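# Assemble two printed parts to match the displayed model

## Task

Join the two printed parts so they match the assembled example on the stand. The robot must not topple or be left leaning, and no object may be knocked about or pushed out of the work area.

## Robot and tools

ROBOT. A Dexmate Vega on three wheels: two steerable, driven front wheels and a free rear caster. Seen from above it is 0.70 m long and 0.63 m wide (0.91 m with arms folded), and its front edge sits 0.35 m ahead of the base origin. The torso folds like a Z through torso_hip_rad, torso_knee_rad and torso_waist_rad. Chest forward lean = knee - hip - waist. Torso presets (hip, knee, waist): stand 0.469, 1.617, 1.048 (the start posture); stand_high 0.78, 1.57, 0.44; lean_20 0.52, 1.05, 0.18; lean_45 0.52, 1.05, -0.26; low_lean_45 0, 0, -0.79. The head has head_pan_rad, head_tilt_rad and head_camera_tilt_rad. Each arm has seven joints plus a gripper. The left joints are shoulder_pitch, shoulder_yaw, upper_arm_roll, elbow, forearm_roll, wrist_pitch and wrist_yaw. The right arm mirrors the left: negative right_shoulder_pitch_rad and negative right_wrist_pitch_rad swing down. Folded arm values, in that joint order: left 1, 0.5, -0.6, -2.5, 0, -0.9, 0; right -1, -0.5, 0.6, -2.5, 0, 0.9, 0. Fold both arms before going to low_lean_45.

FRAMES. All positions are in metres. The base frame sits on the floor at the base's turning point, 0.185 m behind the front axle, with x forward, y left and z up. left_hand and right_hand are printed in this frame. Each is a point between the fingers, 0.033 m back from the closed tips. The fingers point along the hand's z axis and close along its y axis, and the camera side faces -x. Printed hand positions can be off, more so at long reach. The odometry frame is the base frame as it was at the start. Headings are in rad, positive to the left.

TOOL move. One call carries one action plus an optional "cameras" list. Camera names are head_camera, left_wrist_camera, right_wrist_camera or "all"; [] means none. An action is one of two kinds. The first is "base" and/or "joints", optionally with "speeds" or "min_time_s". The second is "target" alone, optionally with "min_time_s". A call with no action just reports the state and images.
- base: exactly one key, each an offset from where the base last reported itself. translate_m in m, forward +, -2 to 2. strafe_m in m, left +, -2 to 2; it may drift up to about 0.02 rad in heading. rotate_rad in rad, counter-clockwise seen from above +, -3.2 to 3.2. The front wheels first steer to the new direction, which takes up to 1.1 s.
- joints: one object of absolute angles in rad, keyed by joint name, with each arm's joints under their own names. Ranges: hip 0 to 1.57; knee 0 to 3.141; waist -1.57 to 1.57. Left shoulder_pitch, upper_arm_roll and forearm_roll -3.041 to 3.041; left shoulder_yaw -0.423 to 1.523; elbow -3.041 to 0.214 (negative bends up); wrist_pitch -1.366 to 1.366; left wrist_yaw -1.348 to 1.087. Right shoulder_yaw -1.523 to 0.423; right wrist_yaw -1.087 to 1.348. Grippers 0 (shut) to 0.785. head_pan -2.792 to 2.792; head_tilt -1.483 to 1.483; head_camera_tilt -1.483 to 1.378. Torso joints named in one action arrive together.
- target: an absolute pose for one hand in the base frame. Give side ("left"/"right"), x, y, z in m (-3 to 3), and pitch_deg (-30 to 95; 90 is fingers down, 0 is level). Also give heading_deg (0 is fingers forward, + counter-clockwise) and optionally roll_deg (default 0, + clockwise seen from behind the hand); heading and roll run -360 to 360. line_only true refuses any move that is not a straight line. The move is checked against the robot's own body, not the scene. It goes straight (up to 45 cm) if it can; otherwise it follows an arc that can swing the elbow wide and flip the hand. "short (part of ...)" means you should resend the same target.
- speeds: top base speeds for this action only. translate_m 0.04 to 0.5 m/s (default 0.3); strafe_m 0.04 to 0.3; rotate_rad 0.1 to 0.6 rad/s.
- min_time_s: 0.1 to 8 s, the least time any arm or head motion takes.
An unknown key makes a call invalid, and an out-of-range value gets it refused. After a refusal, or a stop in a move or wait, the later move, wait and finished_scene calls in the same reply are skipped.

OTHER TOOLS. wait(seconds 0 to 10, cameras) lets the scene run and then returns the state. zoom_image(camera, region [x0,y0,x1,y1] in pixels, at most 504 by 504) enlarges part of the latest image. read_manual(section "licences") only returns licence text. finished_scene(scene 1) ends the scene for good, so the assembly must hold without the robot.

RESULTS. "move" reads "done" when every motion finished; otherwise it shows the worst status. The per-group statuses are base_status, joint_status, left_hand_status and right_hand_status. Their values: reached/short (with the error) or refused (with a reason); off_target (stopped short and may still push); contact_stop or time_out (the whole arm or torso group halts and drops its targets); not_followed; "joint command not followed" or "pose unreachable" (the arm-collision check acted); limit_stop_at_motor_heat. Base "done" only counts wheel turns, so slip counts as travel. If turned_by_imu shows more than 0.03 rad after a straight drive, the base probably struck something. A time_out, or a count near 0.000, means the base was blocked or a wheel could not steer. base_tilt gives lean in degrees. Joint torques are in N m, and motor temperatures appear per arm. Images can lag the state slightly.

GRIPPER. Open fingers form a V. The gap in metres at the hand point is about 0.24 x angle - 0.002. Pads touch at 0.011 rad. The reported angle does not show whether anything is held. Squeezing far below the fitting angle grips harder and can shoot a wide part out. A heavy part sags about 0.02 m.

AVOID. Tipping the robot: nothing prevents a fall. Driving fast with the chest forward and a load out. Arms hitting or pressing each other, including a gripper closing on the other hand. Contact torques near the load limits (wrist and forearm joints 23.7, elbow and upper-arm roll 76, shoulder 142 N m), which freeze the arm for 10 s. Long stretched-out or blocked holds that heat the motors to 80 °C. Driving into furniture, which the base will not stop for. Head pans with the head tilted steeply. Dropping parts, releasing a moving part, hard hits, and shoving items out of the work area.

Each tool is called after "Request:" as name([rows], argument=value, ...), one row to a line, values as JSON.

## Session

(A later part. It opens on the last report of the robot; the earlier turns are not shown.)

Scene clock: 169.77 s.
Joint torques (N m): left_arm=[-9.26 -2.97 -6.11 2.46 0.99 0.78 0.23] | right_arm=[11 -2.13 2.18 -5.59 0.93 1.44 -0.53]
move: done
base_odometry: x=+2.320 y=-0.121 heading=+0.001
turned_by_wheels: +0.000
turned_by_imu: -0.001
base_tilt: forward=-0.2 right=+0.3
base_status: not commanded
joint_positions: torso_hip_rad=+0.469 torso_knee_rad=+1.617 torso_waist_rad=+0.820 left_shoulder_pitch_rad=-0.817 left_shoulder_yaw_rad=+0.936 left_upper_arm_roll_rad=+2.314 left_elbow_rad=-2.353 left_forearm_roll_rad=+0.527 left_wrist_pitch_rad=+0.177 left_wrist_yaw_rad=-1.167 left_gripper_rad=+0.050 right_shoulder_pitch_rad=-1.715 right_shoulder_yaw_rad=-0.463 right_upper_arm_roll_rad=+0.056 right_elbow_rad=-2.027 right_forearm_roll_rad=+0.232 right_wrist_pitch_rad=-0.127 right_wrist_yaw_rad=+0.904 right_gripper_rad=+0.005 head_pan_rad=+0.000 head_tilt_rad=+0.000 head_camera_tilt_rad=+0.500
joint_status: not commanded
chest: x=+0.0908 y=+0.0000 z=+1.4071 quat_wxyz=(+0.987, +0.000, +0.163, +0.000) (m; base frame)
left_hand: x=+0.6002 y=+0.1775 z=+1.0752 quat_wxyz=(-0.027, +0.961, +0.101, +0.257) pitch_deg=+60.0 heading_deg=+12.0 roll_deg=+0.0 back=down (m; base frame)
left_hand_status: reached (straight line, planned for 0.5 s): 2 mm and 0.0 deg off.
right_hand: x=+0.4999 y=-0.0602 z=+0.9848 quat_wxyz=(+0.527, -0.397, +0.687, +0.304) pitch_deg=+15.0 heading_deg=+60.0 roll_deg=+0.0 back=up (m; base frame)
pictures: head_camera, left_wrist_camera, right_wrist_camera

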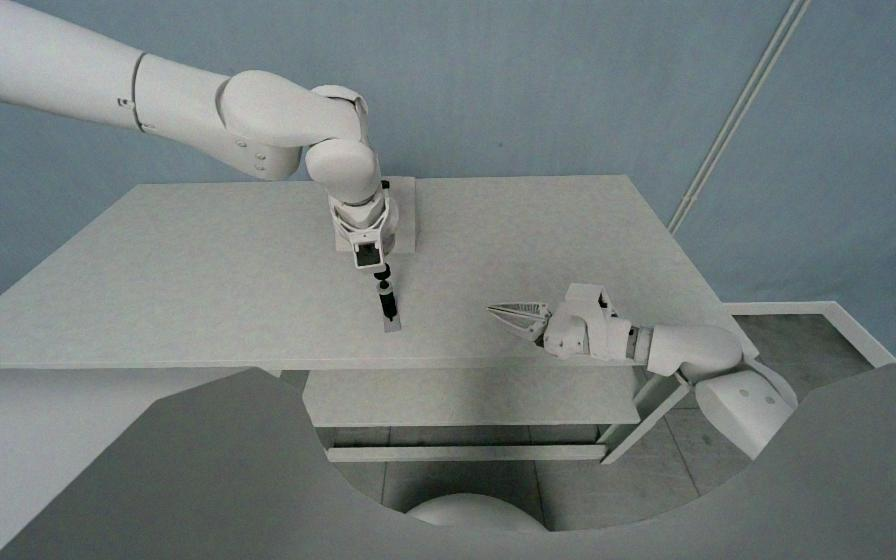

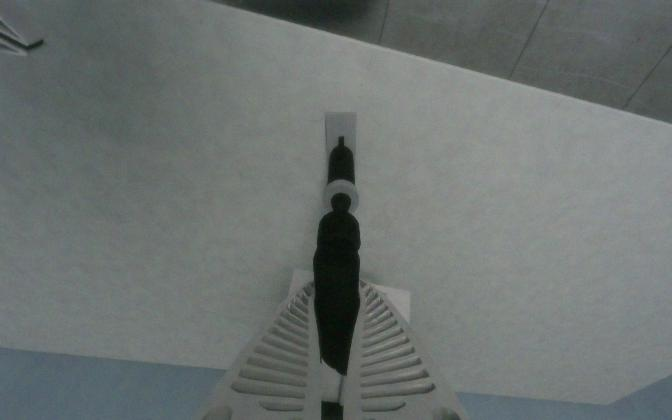

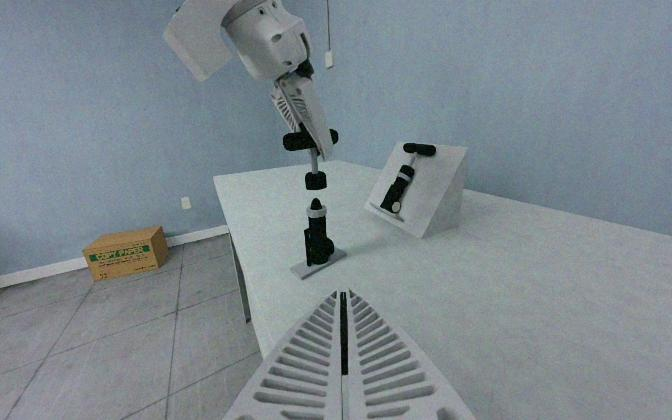

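Request:
move(target={"side": "left", "x": 0.6006, "y": 0.1792, "z": 1.066, "pitch_deg": 60, "heading_deg": 12, "line_only": true}, cameras=["left_wrist_camera", "head_camera", "right_wrist_camera"])

Request:
zoom_image(camera="right_wrist_camera", region=[285, 145, 345, 225])

Request:
zoom_image(camera="left_wrist_camera", region=[305, 160, 375, 240])

Scene clock: 171.90 s.
Joint torques (N m): left_arm=[-10.64 -4.39 -7.57 2.66 1.11 0.72 0.67] | right_arm=[10.61 -1.22 0.66 -5.48 0.82 1.17 -0.04]
move: done
base_odometry: x=+2.320 y=-0.121 heading=+0.001
turned_by_wheels: +0.000
turned_by_imu: -0.001
base_tilt: forward=-0.5 right=+0.1
base_status: not commanded
joint_positions: torso_hip_rad=+0.469 torso_knee_rad=+1.617 torso_waist_rad=+0.820 left_shoulder_pitch_rad=-0.804 left_shoulder_yaw_rad=+0.934 left_upper_arm_roll_rad=+2.324 left_elbow_rad=-2.349 left_forearm_roll_rad=+0.543 left_wrist_pitch_rad=+0.185 left_wrist_yaw_rad=-1.159 left_gripper_rad=+0.050 right_shoulder_pitch_rad=-1.715 right_shoulder_yaw_rad=-0.463 right_upper_arm_roll_rad=+0.056 right_elbow_rad=-2.027 right_forearm_roll_rad=+0.232 right_wrist_pitch_rad=-0.127 right_wrist_yaw_rad=+0.904 right_gripper_rad=+0.005 head_pan_rad=+0.000 head_tilt_rad=+0.000 head_camera_tilt_rad=+0.500
joint_status: not commanded
chest: x=+0.0908 y=+0.0000 z=+1.4071 quat_wxyz=(+0.987, +0.000, +0.163, +0.000) (m; base frame)
left_hand: x=+0.6005 y=+0.1788 z=+1.0680 quat_wxyz=(-0.027, +0.961, +0.101, +0.257) pitch_deg=+60.0 heading_deg=+12.0 roll_deg=+0.0 back=down (m; base frame)
left_hand_status: reached (straight line, planned for 0.3 s): 2 mm and 0.0 deg off.
right_hand: x=+0.4999 y=-0.0602 z=+0.9848 quat_wxyz=(+0.527, -0.397, +0.687, +0.304) pitch_deg=+15.0 heading_deg=+60.0 roll_deg=+0.0 back=up (m; base frame)
pictures: head_camera, left_wrist_camera, right_wrist_camera

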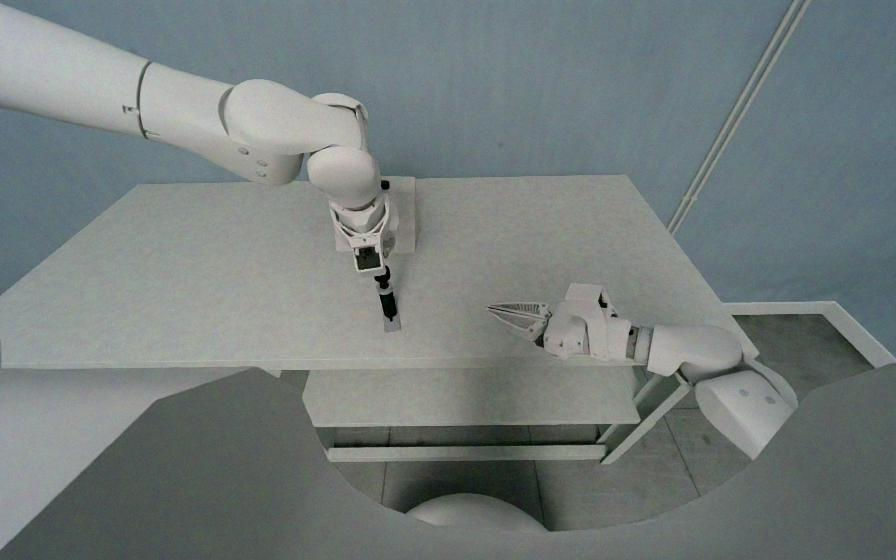

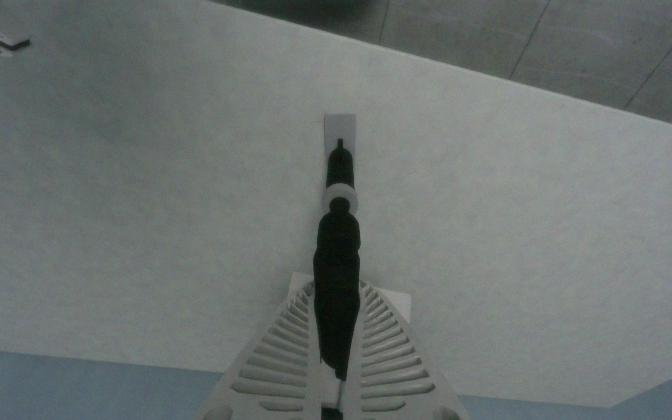

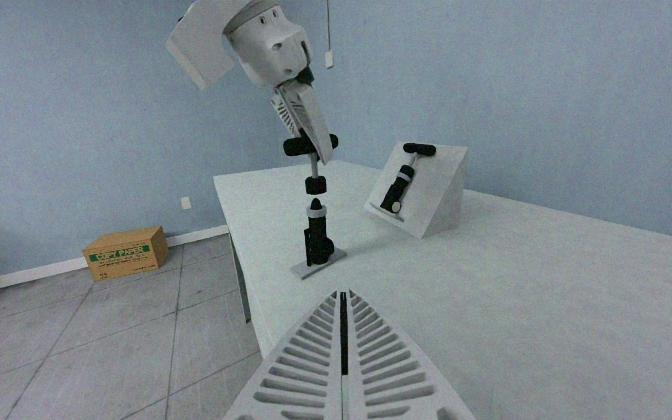

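Scaled by 6.300 from the camera's 672x420 image, which has a finer 960x600 frame.

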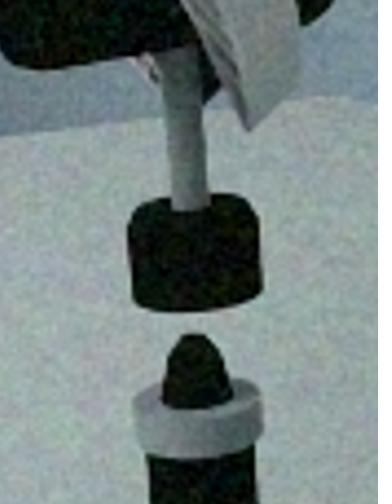

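Scaled by 6.300 from the camera's 672x420 image, which has a finer 960x600 frame.

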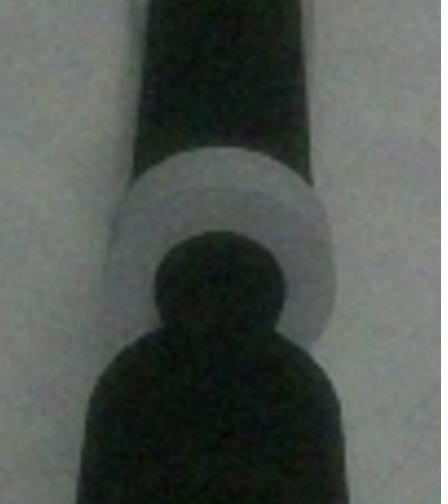

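Request:
move(target={"side": "left", "x": 0.5999, "y": 0.1795, "z": 1.055, "pitch_deg": 60, "heading_deg": 12, "line_only": true}, cameras=["left_wrist_camera", "head_camera", "right_wrist_camera"])

Request:
zoom_image(camera="right_wrist_camera", region=[285, 145, 345, 225])

Request:
zoom_image(camera="left_wrist_camera", region=[305, 160, 375, 240])

Scene clock: 173.67 s.
Joint torques (N m): left_arm=[-11.72 -6.08 -7.98 2.79 0.84 0.3 0.42] | right_arm=[11.37 -1.2 1.59 -5.91 0.73 1.33 -0.32]
move: done
base_odometry: x=+2.320 y=-0.121 heading=+0.001
turned_by_wheels: +0.000
turned_by_imu: +0.000
base_tilt: forward=-0.5 right=+0.3
base_status: not commanded
joint_positions: torso_hip_rad=+0.469 torso_knee_rad=+1.617 torso_waist_rad=+0.820 left_shoulder_pitch_rad=-0.783 left_shoulder_yaw_rad=+0.928 left_upper_arm_roll_rad=+2.336 left_elbow_rad=-2.345 left_forearm_roll_rad=+0.565 left_wrist_pitch_rad=+0.202 left_wrist_yaw_rad=-1.149 left_gripper_rad=+0.050 right_shoulder_pitch_rad=-1.715 right_shoulder_yaw_rad=-0.463 right_upper_arm_roll_rad=+0.056 right_elbow_rad=-2.027 right_forearm_roll_rad=+0.232 right_wrist_pitch_rad=-0.127 right_wrist_yaw_rad=+0.904 right_gripper_rad=+0.005 head_pan_rad=+0.000 head_tilt_rad=+0.000 head_camera_tilt_rad=+0.500
joint_status: not commanded
chest: x=+0.0908 y=+0.0000 z=+1.4071 quat_wxyz=(+0.987, +0.000, +0.163, +0.000) (m; base frame)
left_hand: x=+0.6000 y=+0.1794 z=+1.0574 quat_wxyz=(-0.027, +0.961, +0.101, +0.257) pitch_deg=+60.0 heading_deg=+12.0 roll_deg=+0.0 back=down (m; base frame)
left_hand_status: reached (straight line, planned for 0.3 s): 2 mm and 0.0 deg off.
right_hand: x=+0.4999 y=-0.0602 z=+0.9848 quat_wxyz=(+0.527, -0.397, +0.687, +0.304) pitch_deg=+15.0 heading_deg=+60.0 roll_deg=+0.0 back=up (m; base frame)
pictures: head_camera, left_wrist_camera, right_wrist_camera

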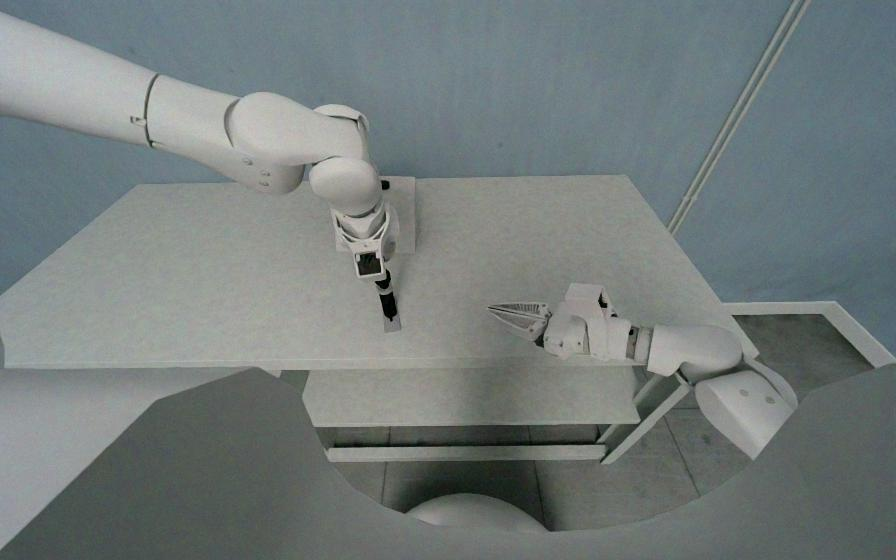

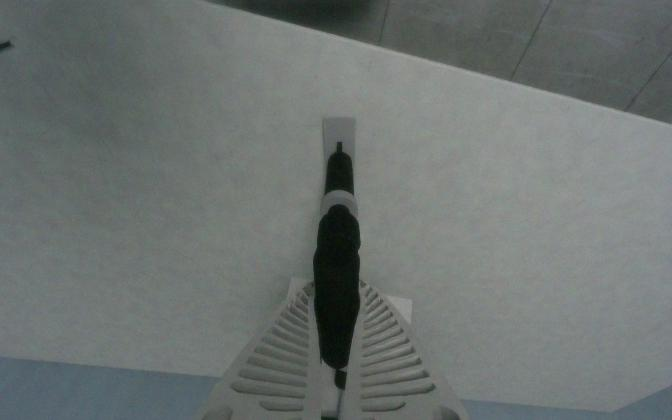

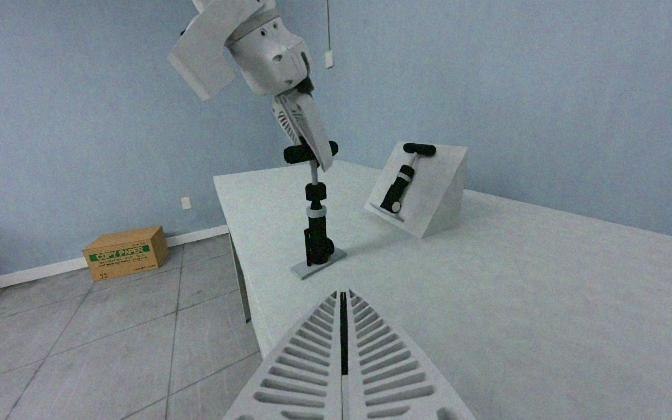

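Scaled by 6.300 from the camera's 672x420 image, which has a finer 960x600 frame.

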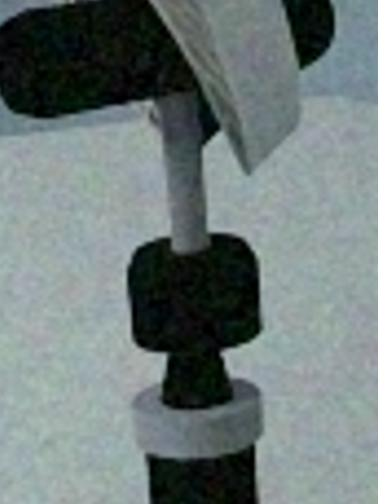

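Scaled by 6.300 from the camera's 672x420 image, which has a finer 960x600 frame.

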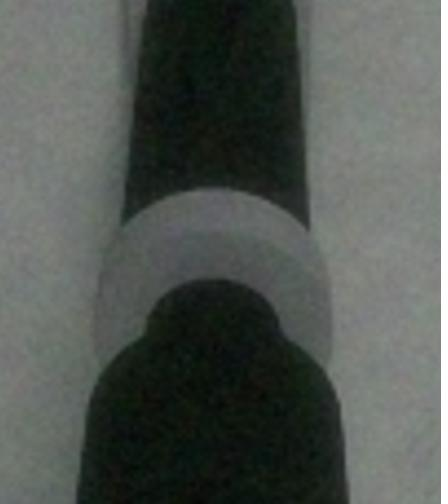

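Request:
move(target={"side": "left", "x": 0.5999, "y": 0.1795, "z": 1.047, "pitch_deg": 60, "heading_deg": 12, "line_only": true}, cameras=["left_wrist_camera", "right_wrist_camera"])

Request:
zoom_image(camera="right_wrist_camera", region=[270, 130, 360, 290])

Request:
zoom_image(camera="left_wrist_camera", region=[305, 160, 375, 240])

Scene clock: 175.20 s.
Joint torques (N m): left_arm=[-8.38 -2.95 -6.84 1.21 1.2 0.72 0.27] | right_arm=[11.23 -1.45 0.92 -5.32 0.97 1.51 -0.25]
move: done
base_odometry: x=+2.320 y=-0.121 heading=+0.001
turned_by_wheels: +0.000
turned_by_imu: +0.000
base_tilt: forward=-0.3 right=+0.2
base_status: not commanded
joint_positions: torso_hip_rad=+0.469 torso_knee_rad=+1.617 torso_waist_rad=+0.820 left_shoulder_pitch_rad=-0.765 left_shoulder_yaw_rad=+0.921 left_upper_arm_roll_rad=+2.343 left_elbow_rad=-2.339 left_forearm_roll_rad=+0.580 left_wrist_pitch_rad=+0.216 left_wrist_yaw_rad=-1.141 left_gripper_rad=+0.050 right_shoulder_pitch_rad=-1.715 right_shoulder_yaw_rad=-0.463 right_upper_arm_roll_rad=+0.056 right_elbow_rad=-2.027 right_forearm_roll_rad=+0.232 right_wrist_pitch_rad=-0.127 right_wrist_yaw_rad=+0.904 right_gripper_rad=+0.005 head_pan_rad=+0.000 head_tilt_rad=+0.000 head_camera_tilt_rad=+0.500
joint_status: not commanded
chest: x=+0.0908 y=+0.0000 z=+1.4071 quat_wxyz=(+0.987, +0.000, +0.163, +0.000) (m; base frame)
left_hand: x=+0.5999 y=+0.1795 z=+1.0492 quat_wxyz=(-0.027, +0.961, +0.101, +0.257) pitch_deg=+60.0 heading_deg=+12.0 roll_deg=+0.0 back=down (m; base frame)
left_hand_status: reached (straight line, planned for 0.3 s): 2 mm and 0.0 deg off.
right_hand: x=+0.4999 y=-0.0602 z=+0.9848 quat_wxyz=(+0.527, -0.397, +0.687, +0.304) pitch_deg=+15.0 heading_deg=+60.0 roll_deg=+0.0 back=up (m; base frame)
pictures: left_wrist_camera, right_wrist_camera

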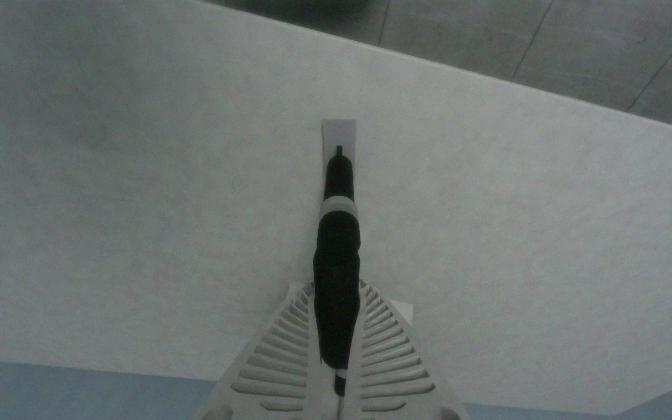

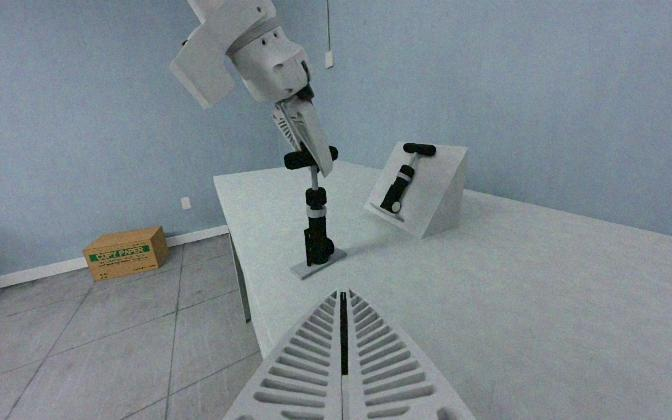

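Scaled by 3.150 from the camera's 672x420 image, which has a finer 960x600 frame.

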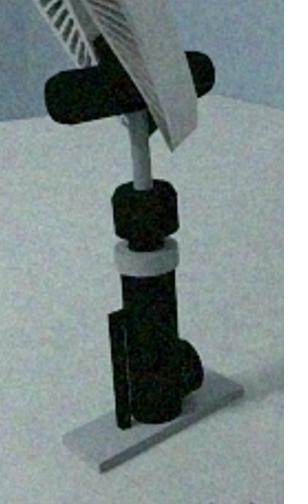

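Scaled by 6.300 from the camera's 672x420 image, which has a finer 960x600 frame.

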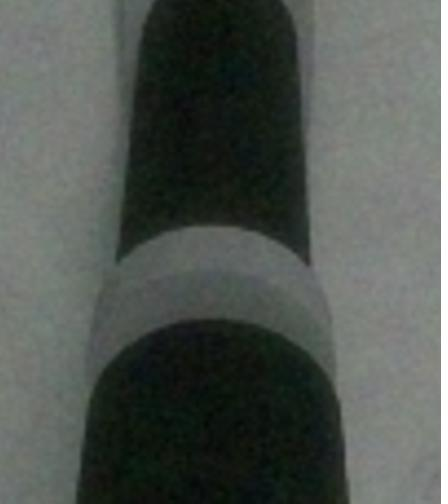

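Request:
move(target={"side": "left", "x": 0.5999, "y": 0.1795, "z": 1.042, "pitch_deg": 60, "heading_deg": 12, "line_only": true}, cameras=["left_wrist_camera", "right_wrist_camera"])

Request:
zoom_image(camera="right_wrist_camera", region=[285, 155, 345, 235])

Request:
zoom_image(camera="left_wrist_camera", region=[305, 160, 375, 240])

Scene clock: 176.70 s.
Joint torques (N m): left_arm=[-12.11 -2.89 -6.64 3.08 0.78 2.17 0.13] | right_arm=[11.45 -1.29 2.57 -4.06 0.98 -0.06 -0.42]
move: done
base_odometry: x=+2.320 y=-0.121 heading=+0.001
turned_by_wheels: +0.000
turned_by_imu: +0.000
base_tilt: forward=-0.3 right=+0.2
base_status: not commanded
joint_positions: torso_hip_rad=+0.469 torso_knee_rad=+1.617 torso_waist_rad=+0.820 left_shoulder_pitch_rad=-0.753 left_shoulder_yaw_rad=+0.915 left_upper_arm_roll_rad=+2.349 left_elbow_rad=-2.335 left_forearm_roll_rad=+0.590 left_wrist_pitch_rad=+0.225 left_wrist_yaw_rad=-1.136 left_gripper_rad=+0.050 right_shoulder_pitch_rad=-1.715 right_shoulder_yaw_rad=-0.463 right_upper_arm_roll_rad=+0.056 right_elbow_rad=-2.027 right_forearm_roll_rad=+0.232 right_wrist_pitch_rad=-0.127 right_wrist_yaw_rad=+0.904 right_gripper_rad=+0.005 head_pan_rad=+0.000 head_tilt_rad=+0.000 head_camera_tilt_rad=+0.500
joint_status: not commanded
chest: x=+0.0908 y=+0.0000 z=+1.4071 quat_wxyz=(+0.987, +0.000, +0.163, +0.000) (m; base frame)
left_hand: x=+0.5998 y=+0.1795 z=+1.0436 quat_wxyz=(-0.027, +0.961, +0.101, +0.257) pitch_deg=+60.0 heading_deg=+12.0 roll_deg=+0.0 back=down (m; base frame)
left_hand_status: reached (straight line, planned for 0.3 s): 2 mm and 0.0 deg off.
right_hand: x=+0.4999 y=-0.0602 z=+0.9848 quat_wxyz=(+0.527, -0.397, +0.687, +0.304) pitch_deg=+15.0 heading_deg=+60.0 roll_deg=+0.0 back=up (m; base frame)
pictures: left_wrist_camera, right_wrist_camera

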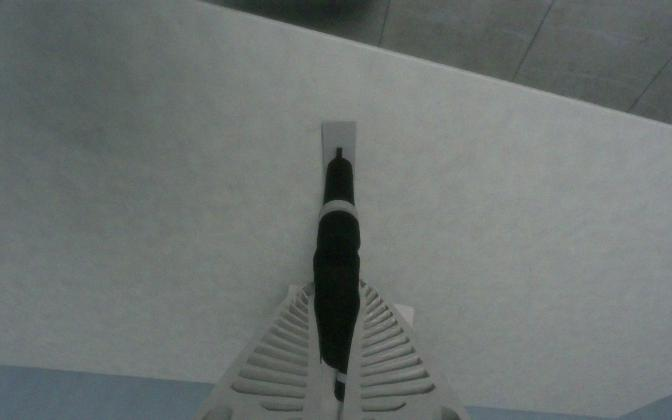

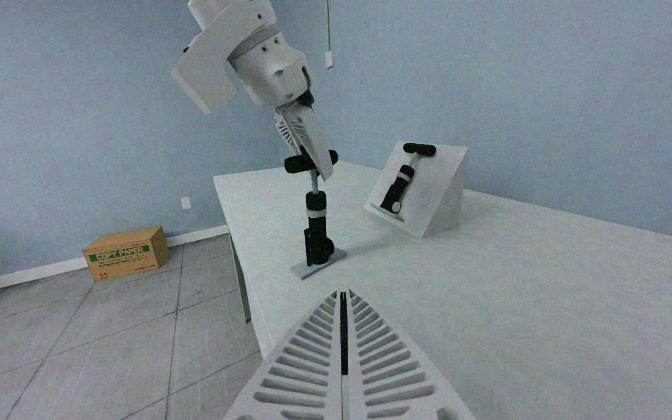

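Scaled by 6.300 from the camera's 672x420 image, which has a finer 960x600 frame.

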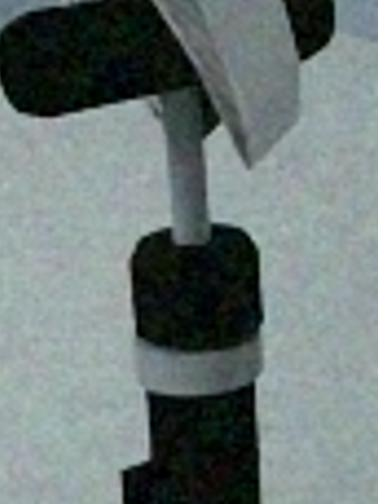

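Scaled by 6.300 from the camera's 672x420 image, which has a finer 960x600 frame.

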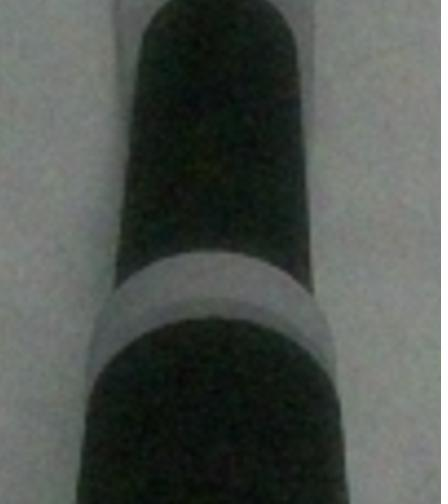

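Request:
move(target={"side": "left", "x": 0.5999, "y": 0.1795, "z": 1.038, "pitch_deg": 60, "heading_deg": 12, "line_only": true}, cameras=["left_wrist_camera", "right_wrist_camera"])

Request:
zoom_image(camera="right_wrist_camera", region=[285, 155, 345, 235])

Request:
zoom_image(camera="left_wrist_camera", region=[305, 160, 375, 240])

Scene clock: 178.30 s.
Joint torques (N m): left_arm=[-4.31 -3.89 -3.76 2.74 0.16 0.77 0.53] | right_arm=[12.28 -1.24 -0.23 -7.25 0.79 1.03 -0.31]
move: done
base_odometry: x=+2.320 y=-0.121 heading=+0.001
turned_by_wheels: +0.000
turned_by_imu: +0.000
base_tilt: forward=-0.2 right=+0.2
base_status: not commanded
joint_positions: torso_hip_rad=+0.469 torso_knee_rad=+1.617 torso_waist_rad=+0.820 left_shoulder_pitch_rad=-0.744 left_shoulder_yaw_rad=+0.911 left_upper_arm_roll_rad=+2.352 left_elbow_rad=-2.332 left_forearm_roll_rad=+0.598 left_wrist_pitch_rad=+0.232 left_wrist_yaw_rad=-1.132 left_gripper_rad=+0.050 right_shoulder_pitch_rad=-1.715 right_shoulder_yaw_rad=-0.463 right_upper_arm_roll_rad=+0.056 right_elbow_rad=-2.027 right_forearm_roll_rad=+0.232 right_wrist_pitch_rad=-0.127 right_wrist_yaw_rad=+0.904 right_gripper_rad=+0.005 head_pan_rad=+0.000 head_tilt_rad=+0.000 head_camera_tilt_rad=+0.500
joint_status: not commanded
chest: x=+0.0908 y=+0.0000 z=+1.4071 quat_wxyz=(+0.987, +0.000, +0.163, +0.000) (m; base frame)
left_hand: x=+0.6001 y=+0.1794 z=+1.0396 quat_wxyz=(-0.027, +0.961, +0.101, +0.258) pitch_deg=+60.0 heading_deg=+12.0 roll_deg=+0.0 back=down (m; base frame)
left_hand_status: reached (straight line, planned for 0.2 s): 2 mm and 0.0 deg off.
right_hand: x=+0.4999 y=-0.0602 z=+0.9848 quat_wxyz=(+0.527, -0.397, +0.687, +0.304) pitch_deg=+15.0 heading_deg=+60.0 roll_deg=+0.0 back=up (m; base frame)
pictures: left_wrist_camera, right_wrist_camera

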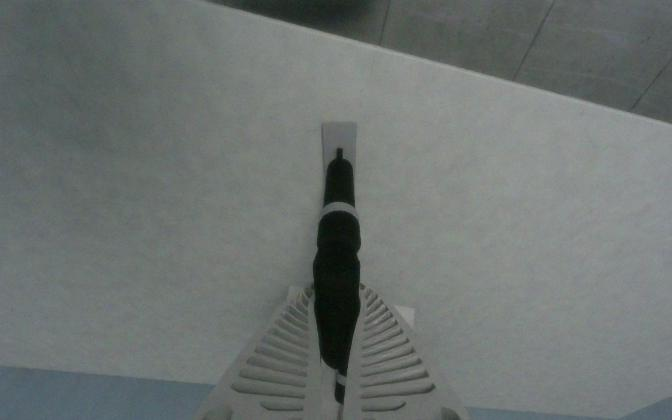

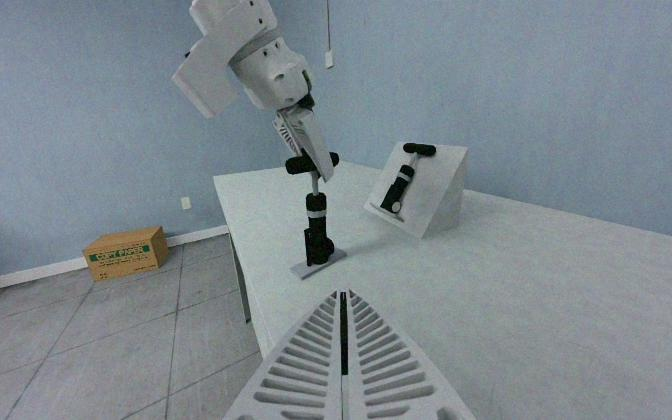

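Scaled by 6.300 from the camera's 672x420 image, which has a finer 960x600 frame.

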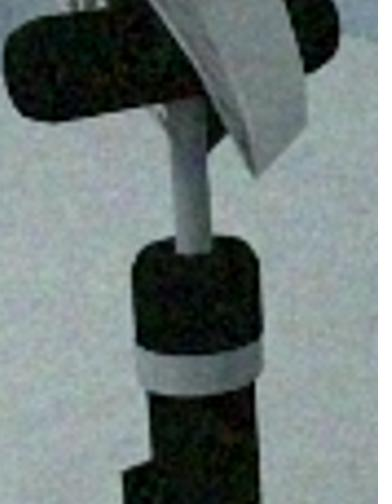

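Scaled by 6.300 from the camera's 672x420 image, which has a finer 960x600 frame.

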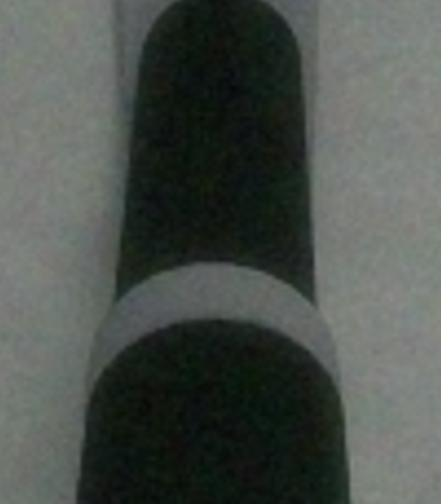

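Request:
move(target={"side": "left", "x": 0.5999, "y": 0.1795, "z": 1.033, "pitch_deg": 60, "heading_deg": 12, "line_only": true}, cameras=["left_wrist_camera", "right_wrist_camera"])

Request:
zoom_image(camera="right_wrist_camera", region=[285, 155, 345, 235])

Request:
zoom_image(camera="left_wrist_camera", region=[305, 160, 375, 240])

Scene clock: 179.90 s.
Joint torques (N m): left_arm=[-2.41 -6.2 -1.23 2.06 -0.42 -0.24 0.82] | right_arm=[11.64 -2.92 1.51 -5.6 0.94 0.36 -0.18]
move: done
base_odometry: x=+2.320 y=-0.121 heading=+0.001
turned_by_wheels: +0.000
turned_by_imu: +0.000
base_tilt: forward=-0.3 right=+0.2
base_status: not commanded
joint_positions: torso_hip_rad=+0.469 torso_knee_rad=+1.617 torso_waist_rad=+0.820 left_shoulder_pitch_rad=-0.733 left_shoulder_yaw_rad=+0.907 left_upper_arm_roll_rad=+2.356 left_elbow_rad=-2.328 left_forearm_roll_rad=+0.607 left_wrist_pitch_rad=+0.240 left_wrist_yaw_rad=-1.127 left_gripper_rad=+0.050 right_shoulder_pitch_rad=-1.715 right_shoulder_yaw_rad=-0.463 right_upper_arm_roll_rad=+0.056 right_elbow_rad=-2.027 right_forearm_roll_rad=+0.232 right_wrist_pitch_rad=-0.127 right_wrist_yaw_rad=+0.904 right_gripper_rad=+0.005 head_pan_rad=+0.000 head_tilt_rad=+0.000 head_camera_tilt_rad=+0.500
joint_status: not commanded
chest: x=+0.0906 y=+0.0000 z=+1.4071 quat_wxyz=(+0.987, +0.000, +0.163, +0.000) (m; base frame)
left_hand: x=+0.6002 y=+0.1794 z=+1.0350 quat_wxyz=(-0.027, +0.960, +0.101, +0.258) pitch_deg=+59.9 heading_deg=+11.9 roll_deg=-0.1 back=down (m; base frame)
left_hand_status: reached (straight line, planned for 0.3 s): 2 mm and 0.1 deg off.
right_hand: x=+0.4998 y=-0.0602 z=+0.9849 quat_wxyz=(+0.527, -0.397, +0.687, +0.304) pitch_deg=+15.0 heading_deg=+60.0 roll_deg=+0.0 back=up (m; base frame)
pictures: left_wrist_camera, right_wrist_camera

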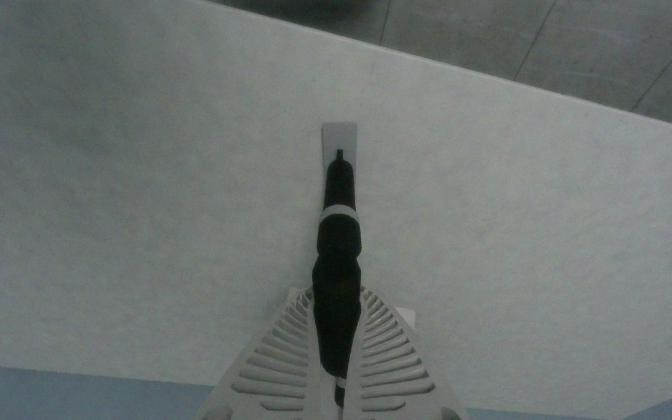

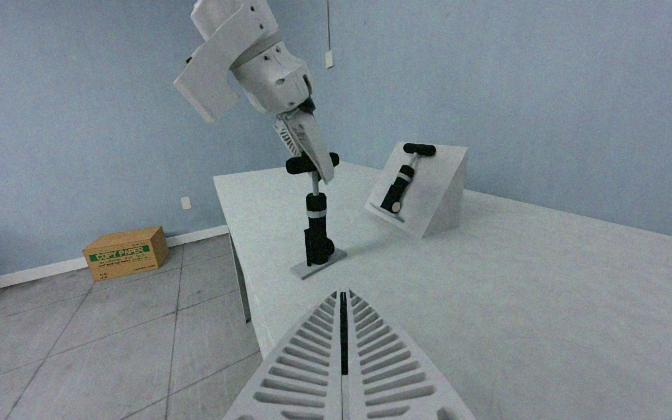

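Scaled by 6.300 from the camera's 672x420 image, which has a finer 960x600 frame.

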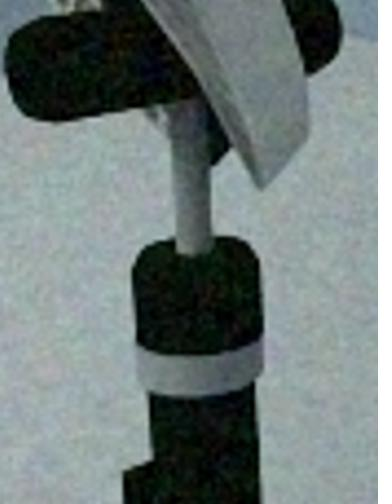

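Scaled by 6.300 from the camera's 672x420 image, which has a finer 960x600 frame.

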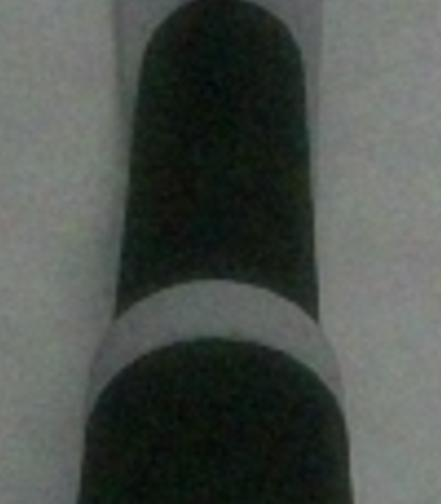

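Request:
move(joints={"left_gripper_rad": 0.25}, min_time_s=2, cameras=["left_wrist_camera", "right_wrist_camera", "head_camera"])

Request:
zoom_image(camera="right_wrist_camera", region=[260, 130, 360, 290])

Request:
zoom_image(camera="left_wrist_camera", region=[265, 110, 415, 410])

Scene clock: 181.60 s.
Joint torques (N m): left_arm=[-9.74 -4.63 -5.65 1.8 0.59 0 0.18] | right_arm=[12.32 -0.78 1.88 -5.72 0.84 0.79 -0.42]
move: done
base_odometry: x=+2.320 y=-0.121 heading=+0.001
turned_by_wheels: +0.000
turned_by_imu: +0.000
base_tilt: forward=-0.1 right=+0.3
base_status: not commanded
joint_positions: torso_hip_rad=+0.469 torso_knee_rad=+1.617 torso_waist_rad=+0.820 left_shoulder_pitch_rad=-0.730 left_shoulder_yaw_rad=+0.905 left_upper_arm_roll_rad=+2.357 left_elbow_rad=-2.326 left_forearm_roll_rad=+0.609 left_wrist_pitch_rad=+0.242 left_wrist_yaw_rad=-1.126 left_gripper_rad=+0.250 right_shoulder_pitch_rad=-1.715 right_shoulder_yaw_rad=-0.463 right_upper_arm_roll_rad=+0.056 right_elbow_rad=-2.027 right_forearm_roll_rad=+0.232 right_wrist_pitch_rad=-0.127 right_wrist_yaw_rad=+0.904 right_gripper_rad=+0.005 head_pan_rad=+0.000 head_tilt_rad=+0.000 head_camera_tilt_rad=+0.500
joint_status: all done
chest: x=+0.0907 y=+0.0000 z=+1.4071 quat_wxyz=(+0.987, +0.000, +0.163, +0.000) (m; base frame)
left_hand: x=+0.5998 y=+0.1795 z=+1.0332 quat_wxyz=(-0.027, +0.961, +0.101, +0.257) pitch_deg=+60.0 heading_deg=+12.0 roll_deg=+0.0 back=down (m; base frame)
right_hand: x=+0.4999 y=-0.0602 z=+0.9849 quat_wxyz=(+0.527, -0.397, +0.687, +0.304) pitch_deg=+15.0 heading_deg=+60.0 roll_deg=+0.0 back=up (m; base frame)
pictures: head_camera, left_wrist_camera, right_wrist_camera

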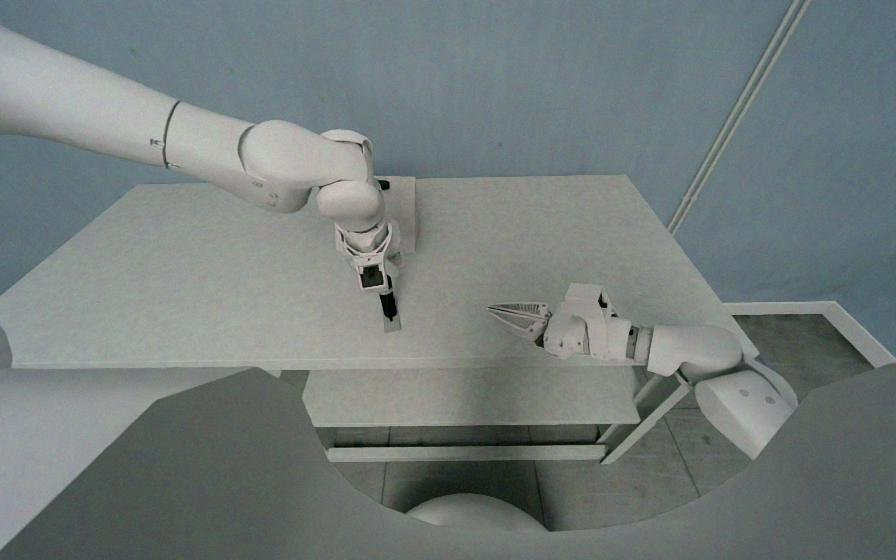

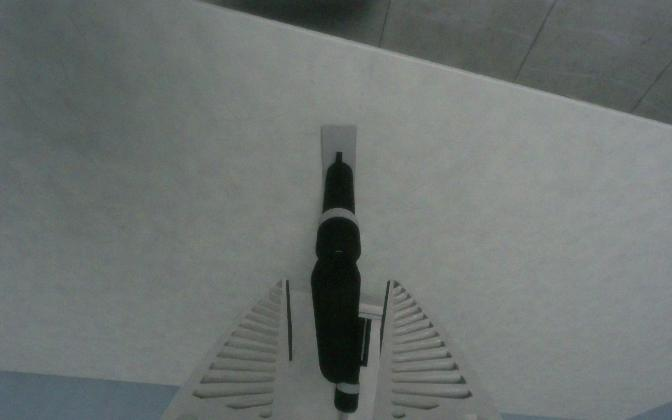

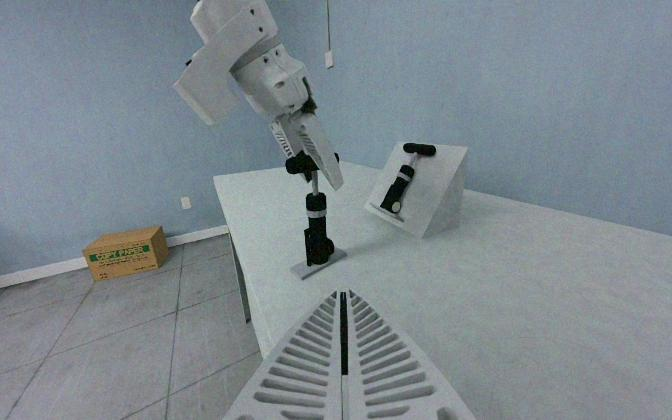

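Scaled by 3.150 from the camera's 672x420 image, which has a finer 960x600 frame.

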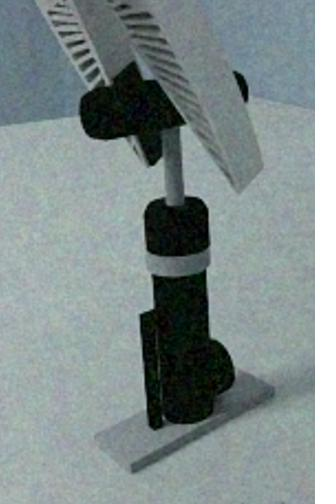

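Scaled by 1.680 from the camera's 672x420 image, which has a finer 960x600 frame.

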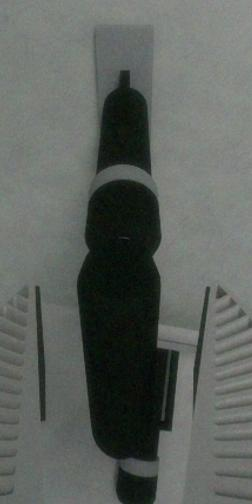

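Request:
move(target={"side": "left", "x": 0.5999, "y": 0.1795, "z": 1.14, "pitch_deg": 60, "heading_deg": 12, "line_only": true}, cameras=["left_wrist_camera", "right_wrist_camera", "head_camera"])

Request:
zoom_image(camera="right_wrist_camera", region=[260, 130, 420, 290])

Request:
zoom_image(camera="left_wrist_camera", region=[285, 90, 395, 230])

Scene clock: 184.93 s.
Joint torques (N m): left_arm=[-21.65 0.65 -10.07 1.18 1.12 0.9 -0.03] | right_arm=[10.56 -1.14 0.87 -5.88 0.49 0.83 0]
move: done
base_odometry: x=+2.320 y=-0.121 heading=+0.001
turned_by_wheels: +0.000
turned_by_imu: -0.001
base_tilt: forward=-0.3 right=+0.2
base_status: not commanded
joint_positions: torso_hip_rad=+0.469 torso_knee_rad=+1.617 torso_waist_rad=+0.820 left_shoulder_pitch_rad=-0.946 left_shoulder_yaw_rad=+0.982 left_upper_arm_roll_rad=+2.251 left_elbow_rad=-2.359 left_forearm_roll_rad=+0.396 left_wrist_pitch_rad=+0.063 left_wrist_yaw_rad=-1.224 left_gripper_rad=+0.250 right_shoulder_pitch_rad=-1.715 right_shoulder_yaw_rad=-0.463 right_upper_arm_roll_rad=+0.056 right_elbow_rad=-2.027 right_forearm_roll_rad=+0.232 right_wrist_pitch_rad=-0.127 right_wrist_yaw_rad=+0.904 right_gripper_rad=+0.005 head_pan_rad=+0.000 head_tilt_rad=+0.000 head_camera_tilt_rad=+0.500
joint_status: not commanded
chest: x=+0.0907 y=+0.0000 z=+1.4071 quat_wxyz=(+0.987, +0.000, +0.163, +0.000) (m; base frame)
left_hand: x=+0.5999 y=+0.1796 z=+1.1374 quat_wxyz=(-0.027, +0.961, +0.101, +0.257) pitch_deg=+60.0 heading_deg=+12.1 roll_deg=+0.0 back=down (m; base frame)
left_hand_status: reached (straight line, planned for 1.1 s): 3 mm and 0.1 deg off.
right_hand: x=+0.4999 y=-0.0602 z=+0.9849 quat_wxyz=(+0.527, -0.397, +0.687, +0.304) pitch_deg=+15.0 heading_deg=+60.0 roll_deg=+0.0 back=up (m; base frame)
pictures: head_camera, left_wrist_camera, right_wrist_camera

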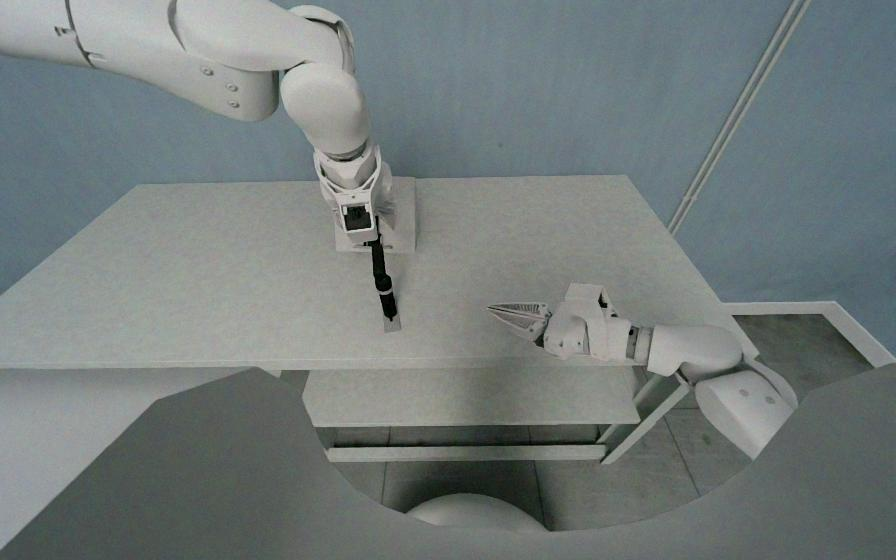

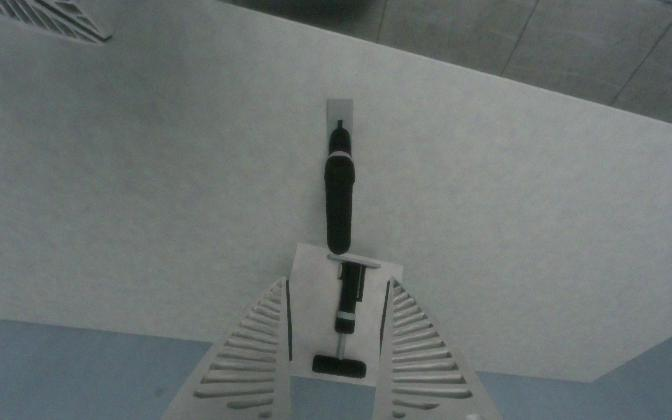

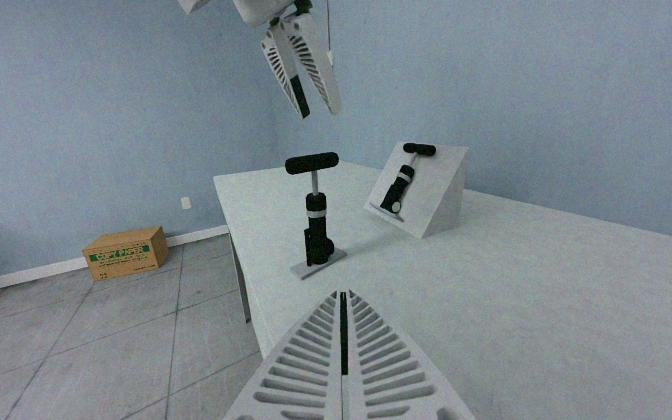

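Scaled by 3.150 from the camera's 672x420 image, which has a finer 960x600 frame.

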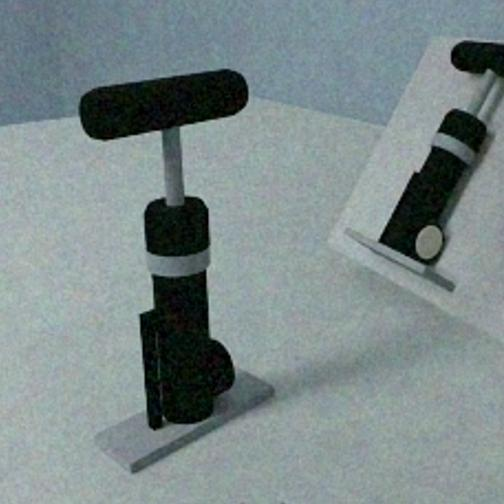

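Scaled by 3.600 from the camera's 672x420 image, which has a finer 960x600 frame.

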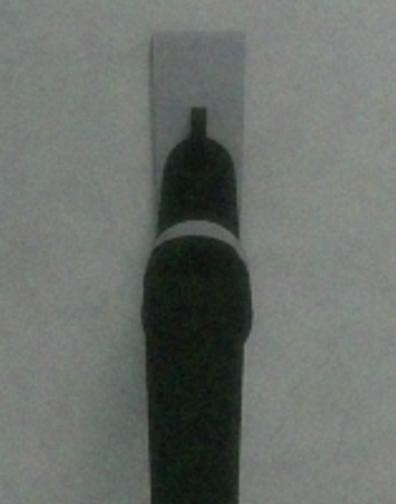

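Request:
zoom_image(camera="right_wrist_camera", region=[295, 180, 340, 240])

Request:
zoom_image(camera="head_camera", region=[360, 230, 415, 335])

Scaled by 8.400 from the camera's 672x420 image, which has a finer 960x600 frame.

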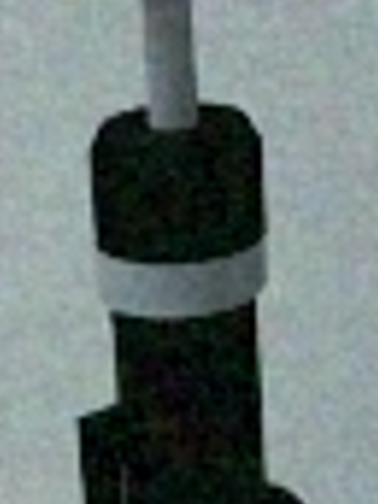

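Scaled by 4.800 from the camera's 896x560 image, which has a finer 960x600 frame.

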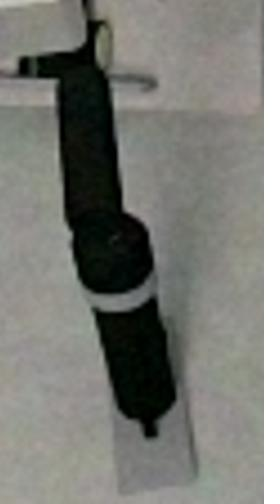

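Request:
finished_scene(scene=1)

The scene is finished: the task was done.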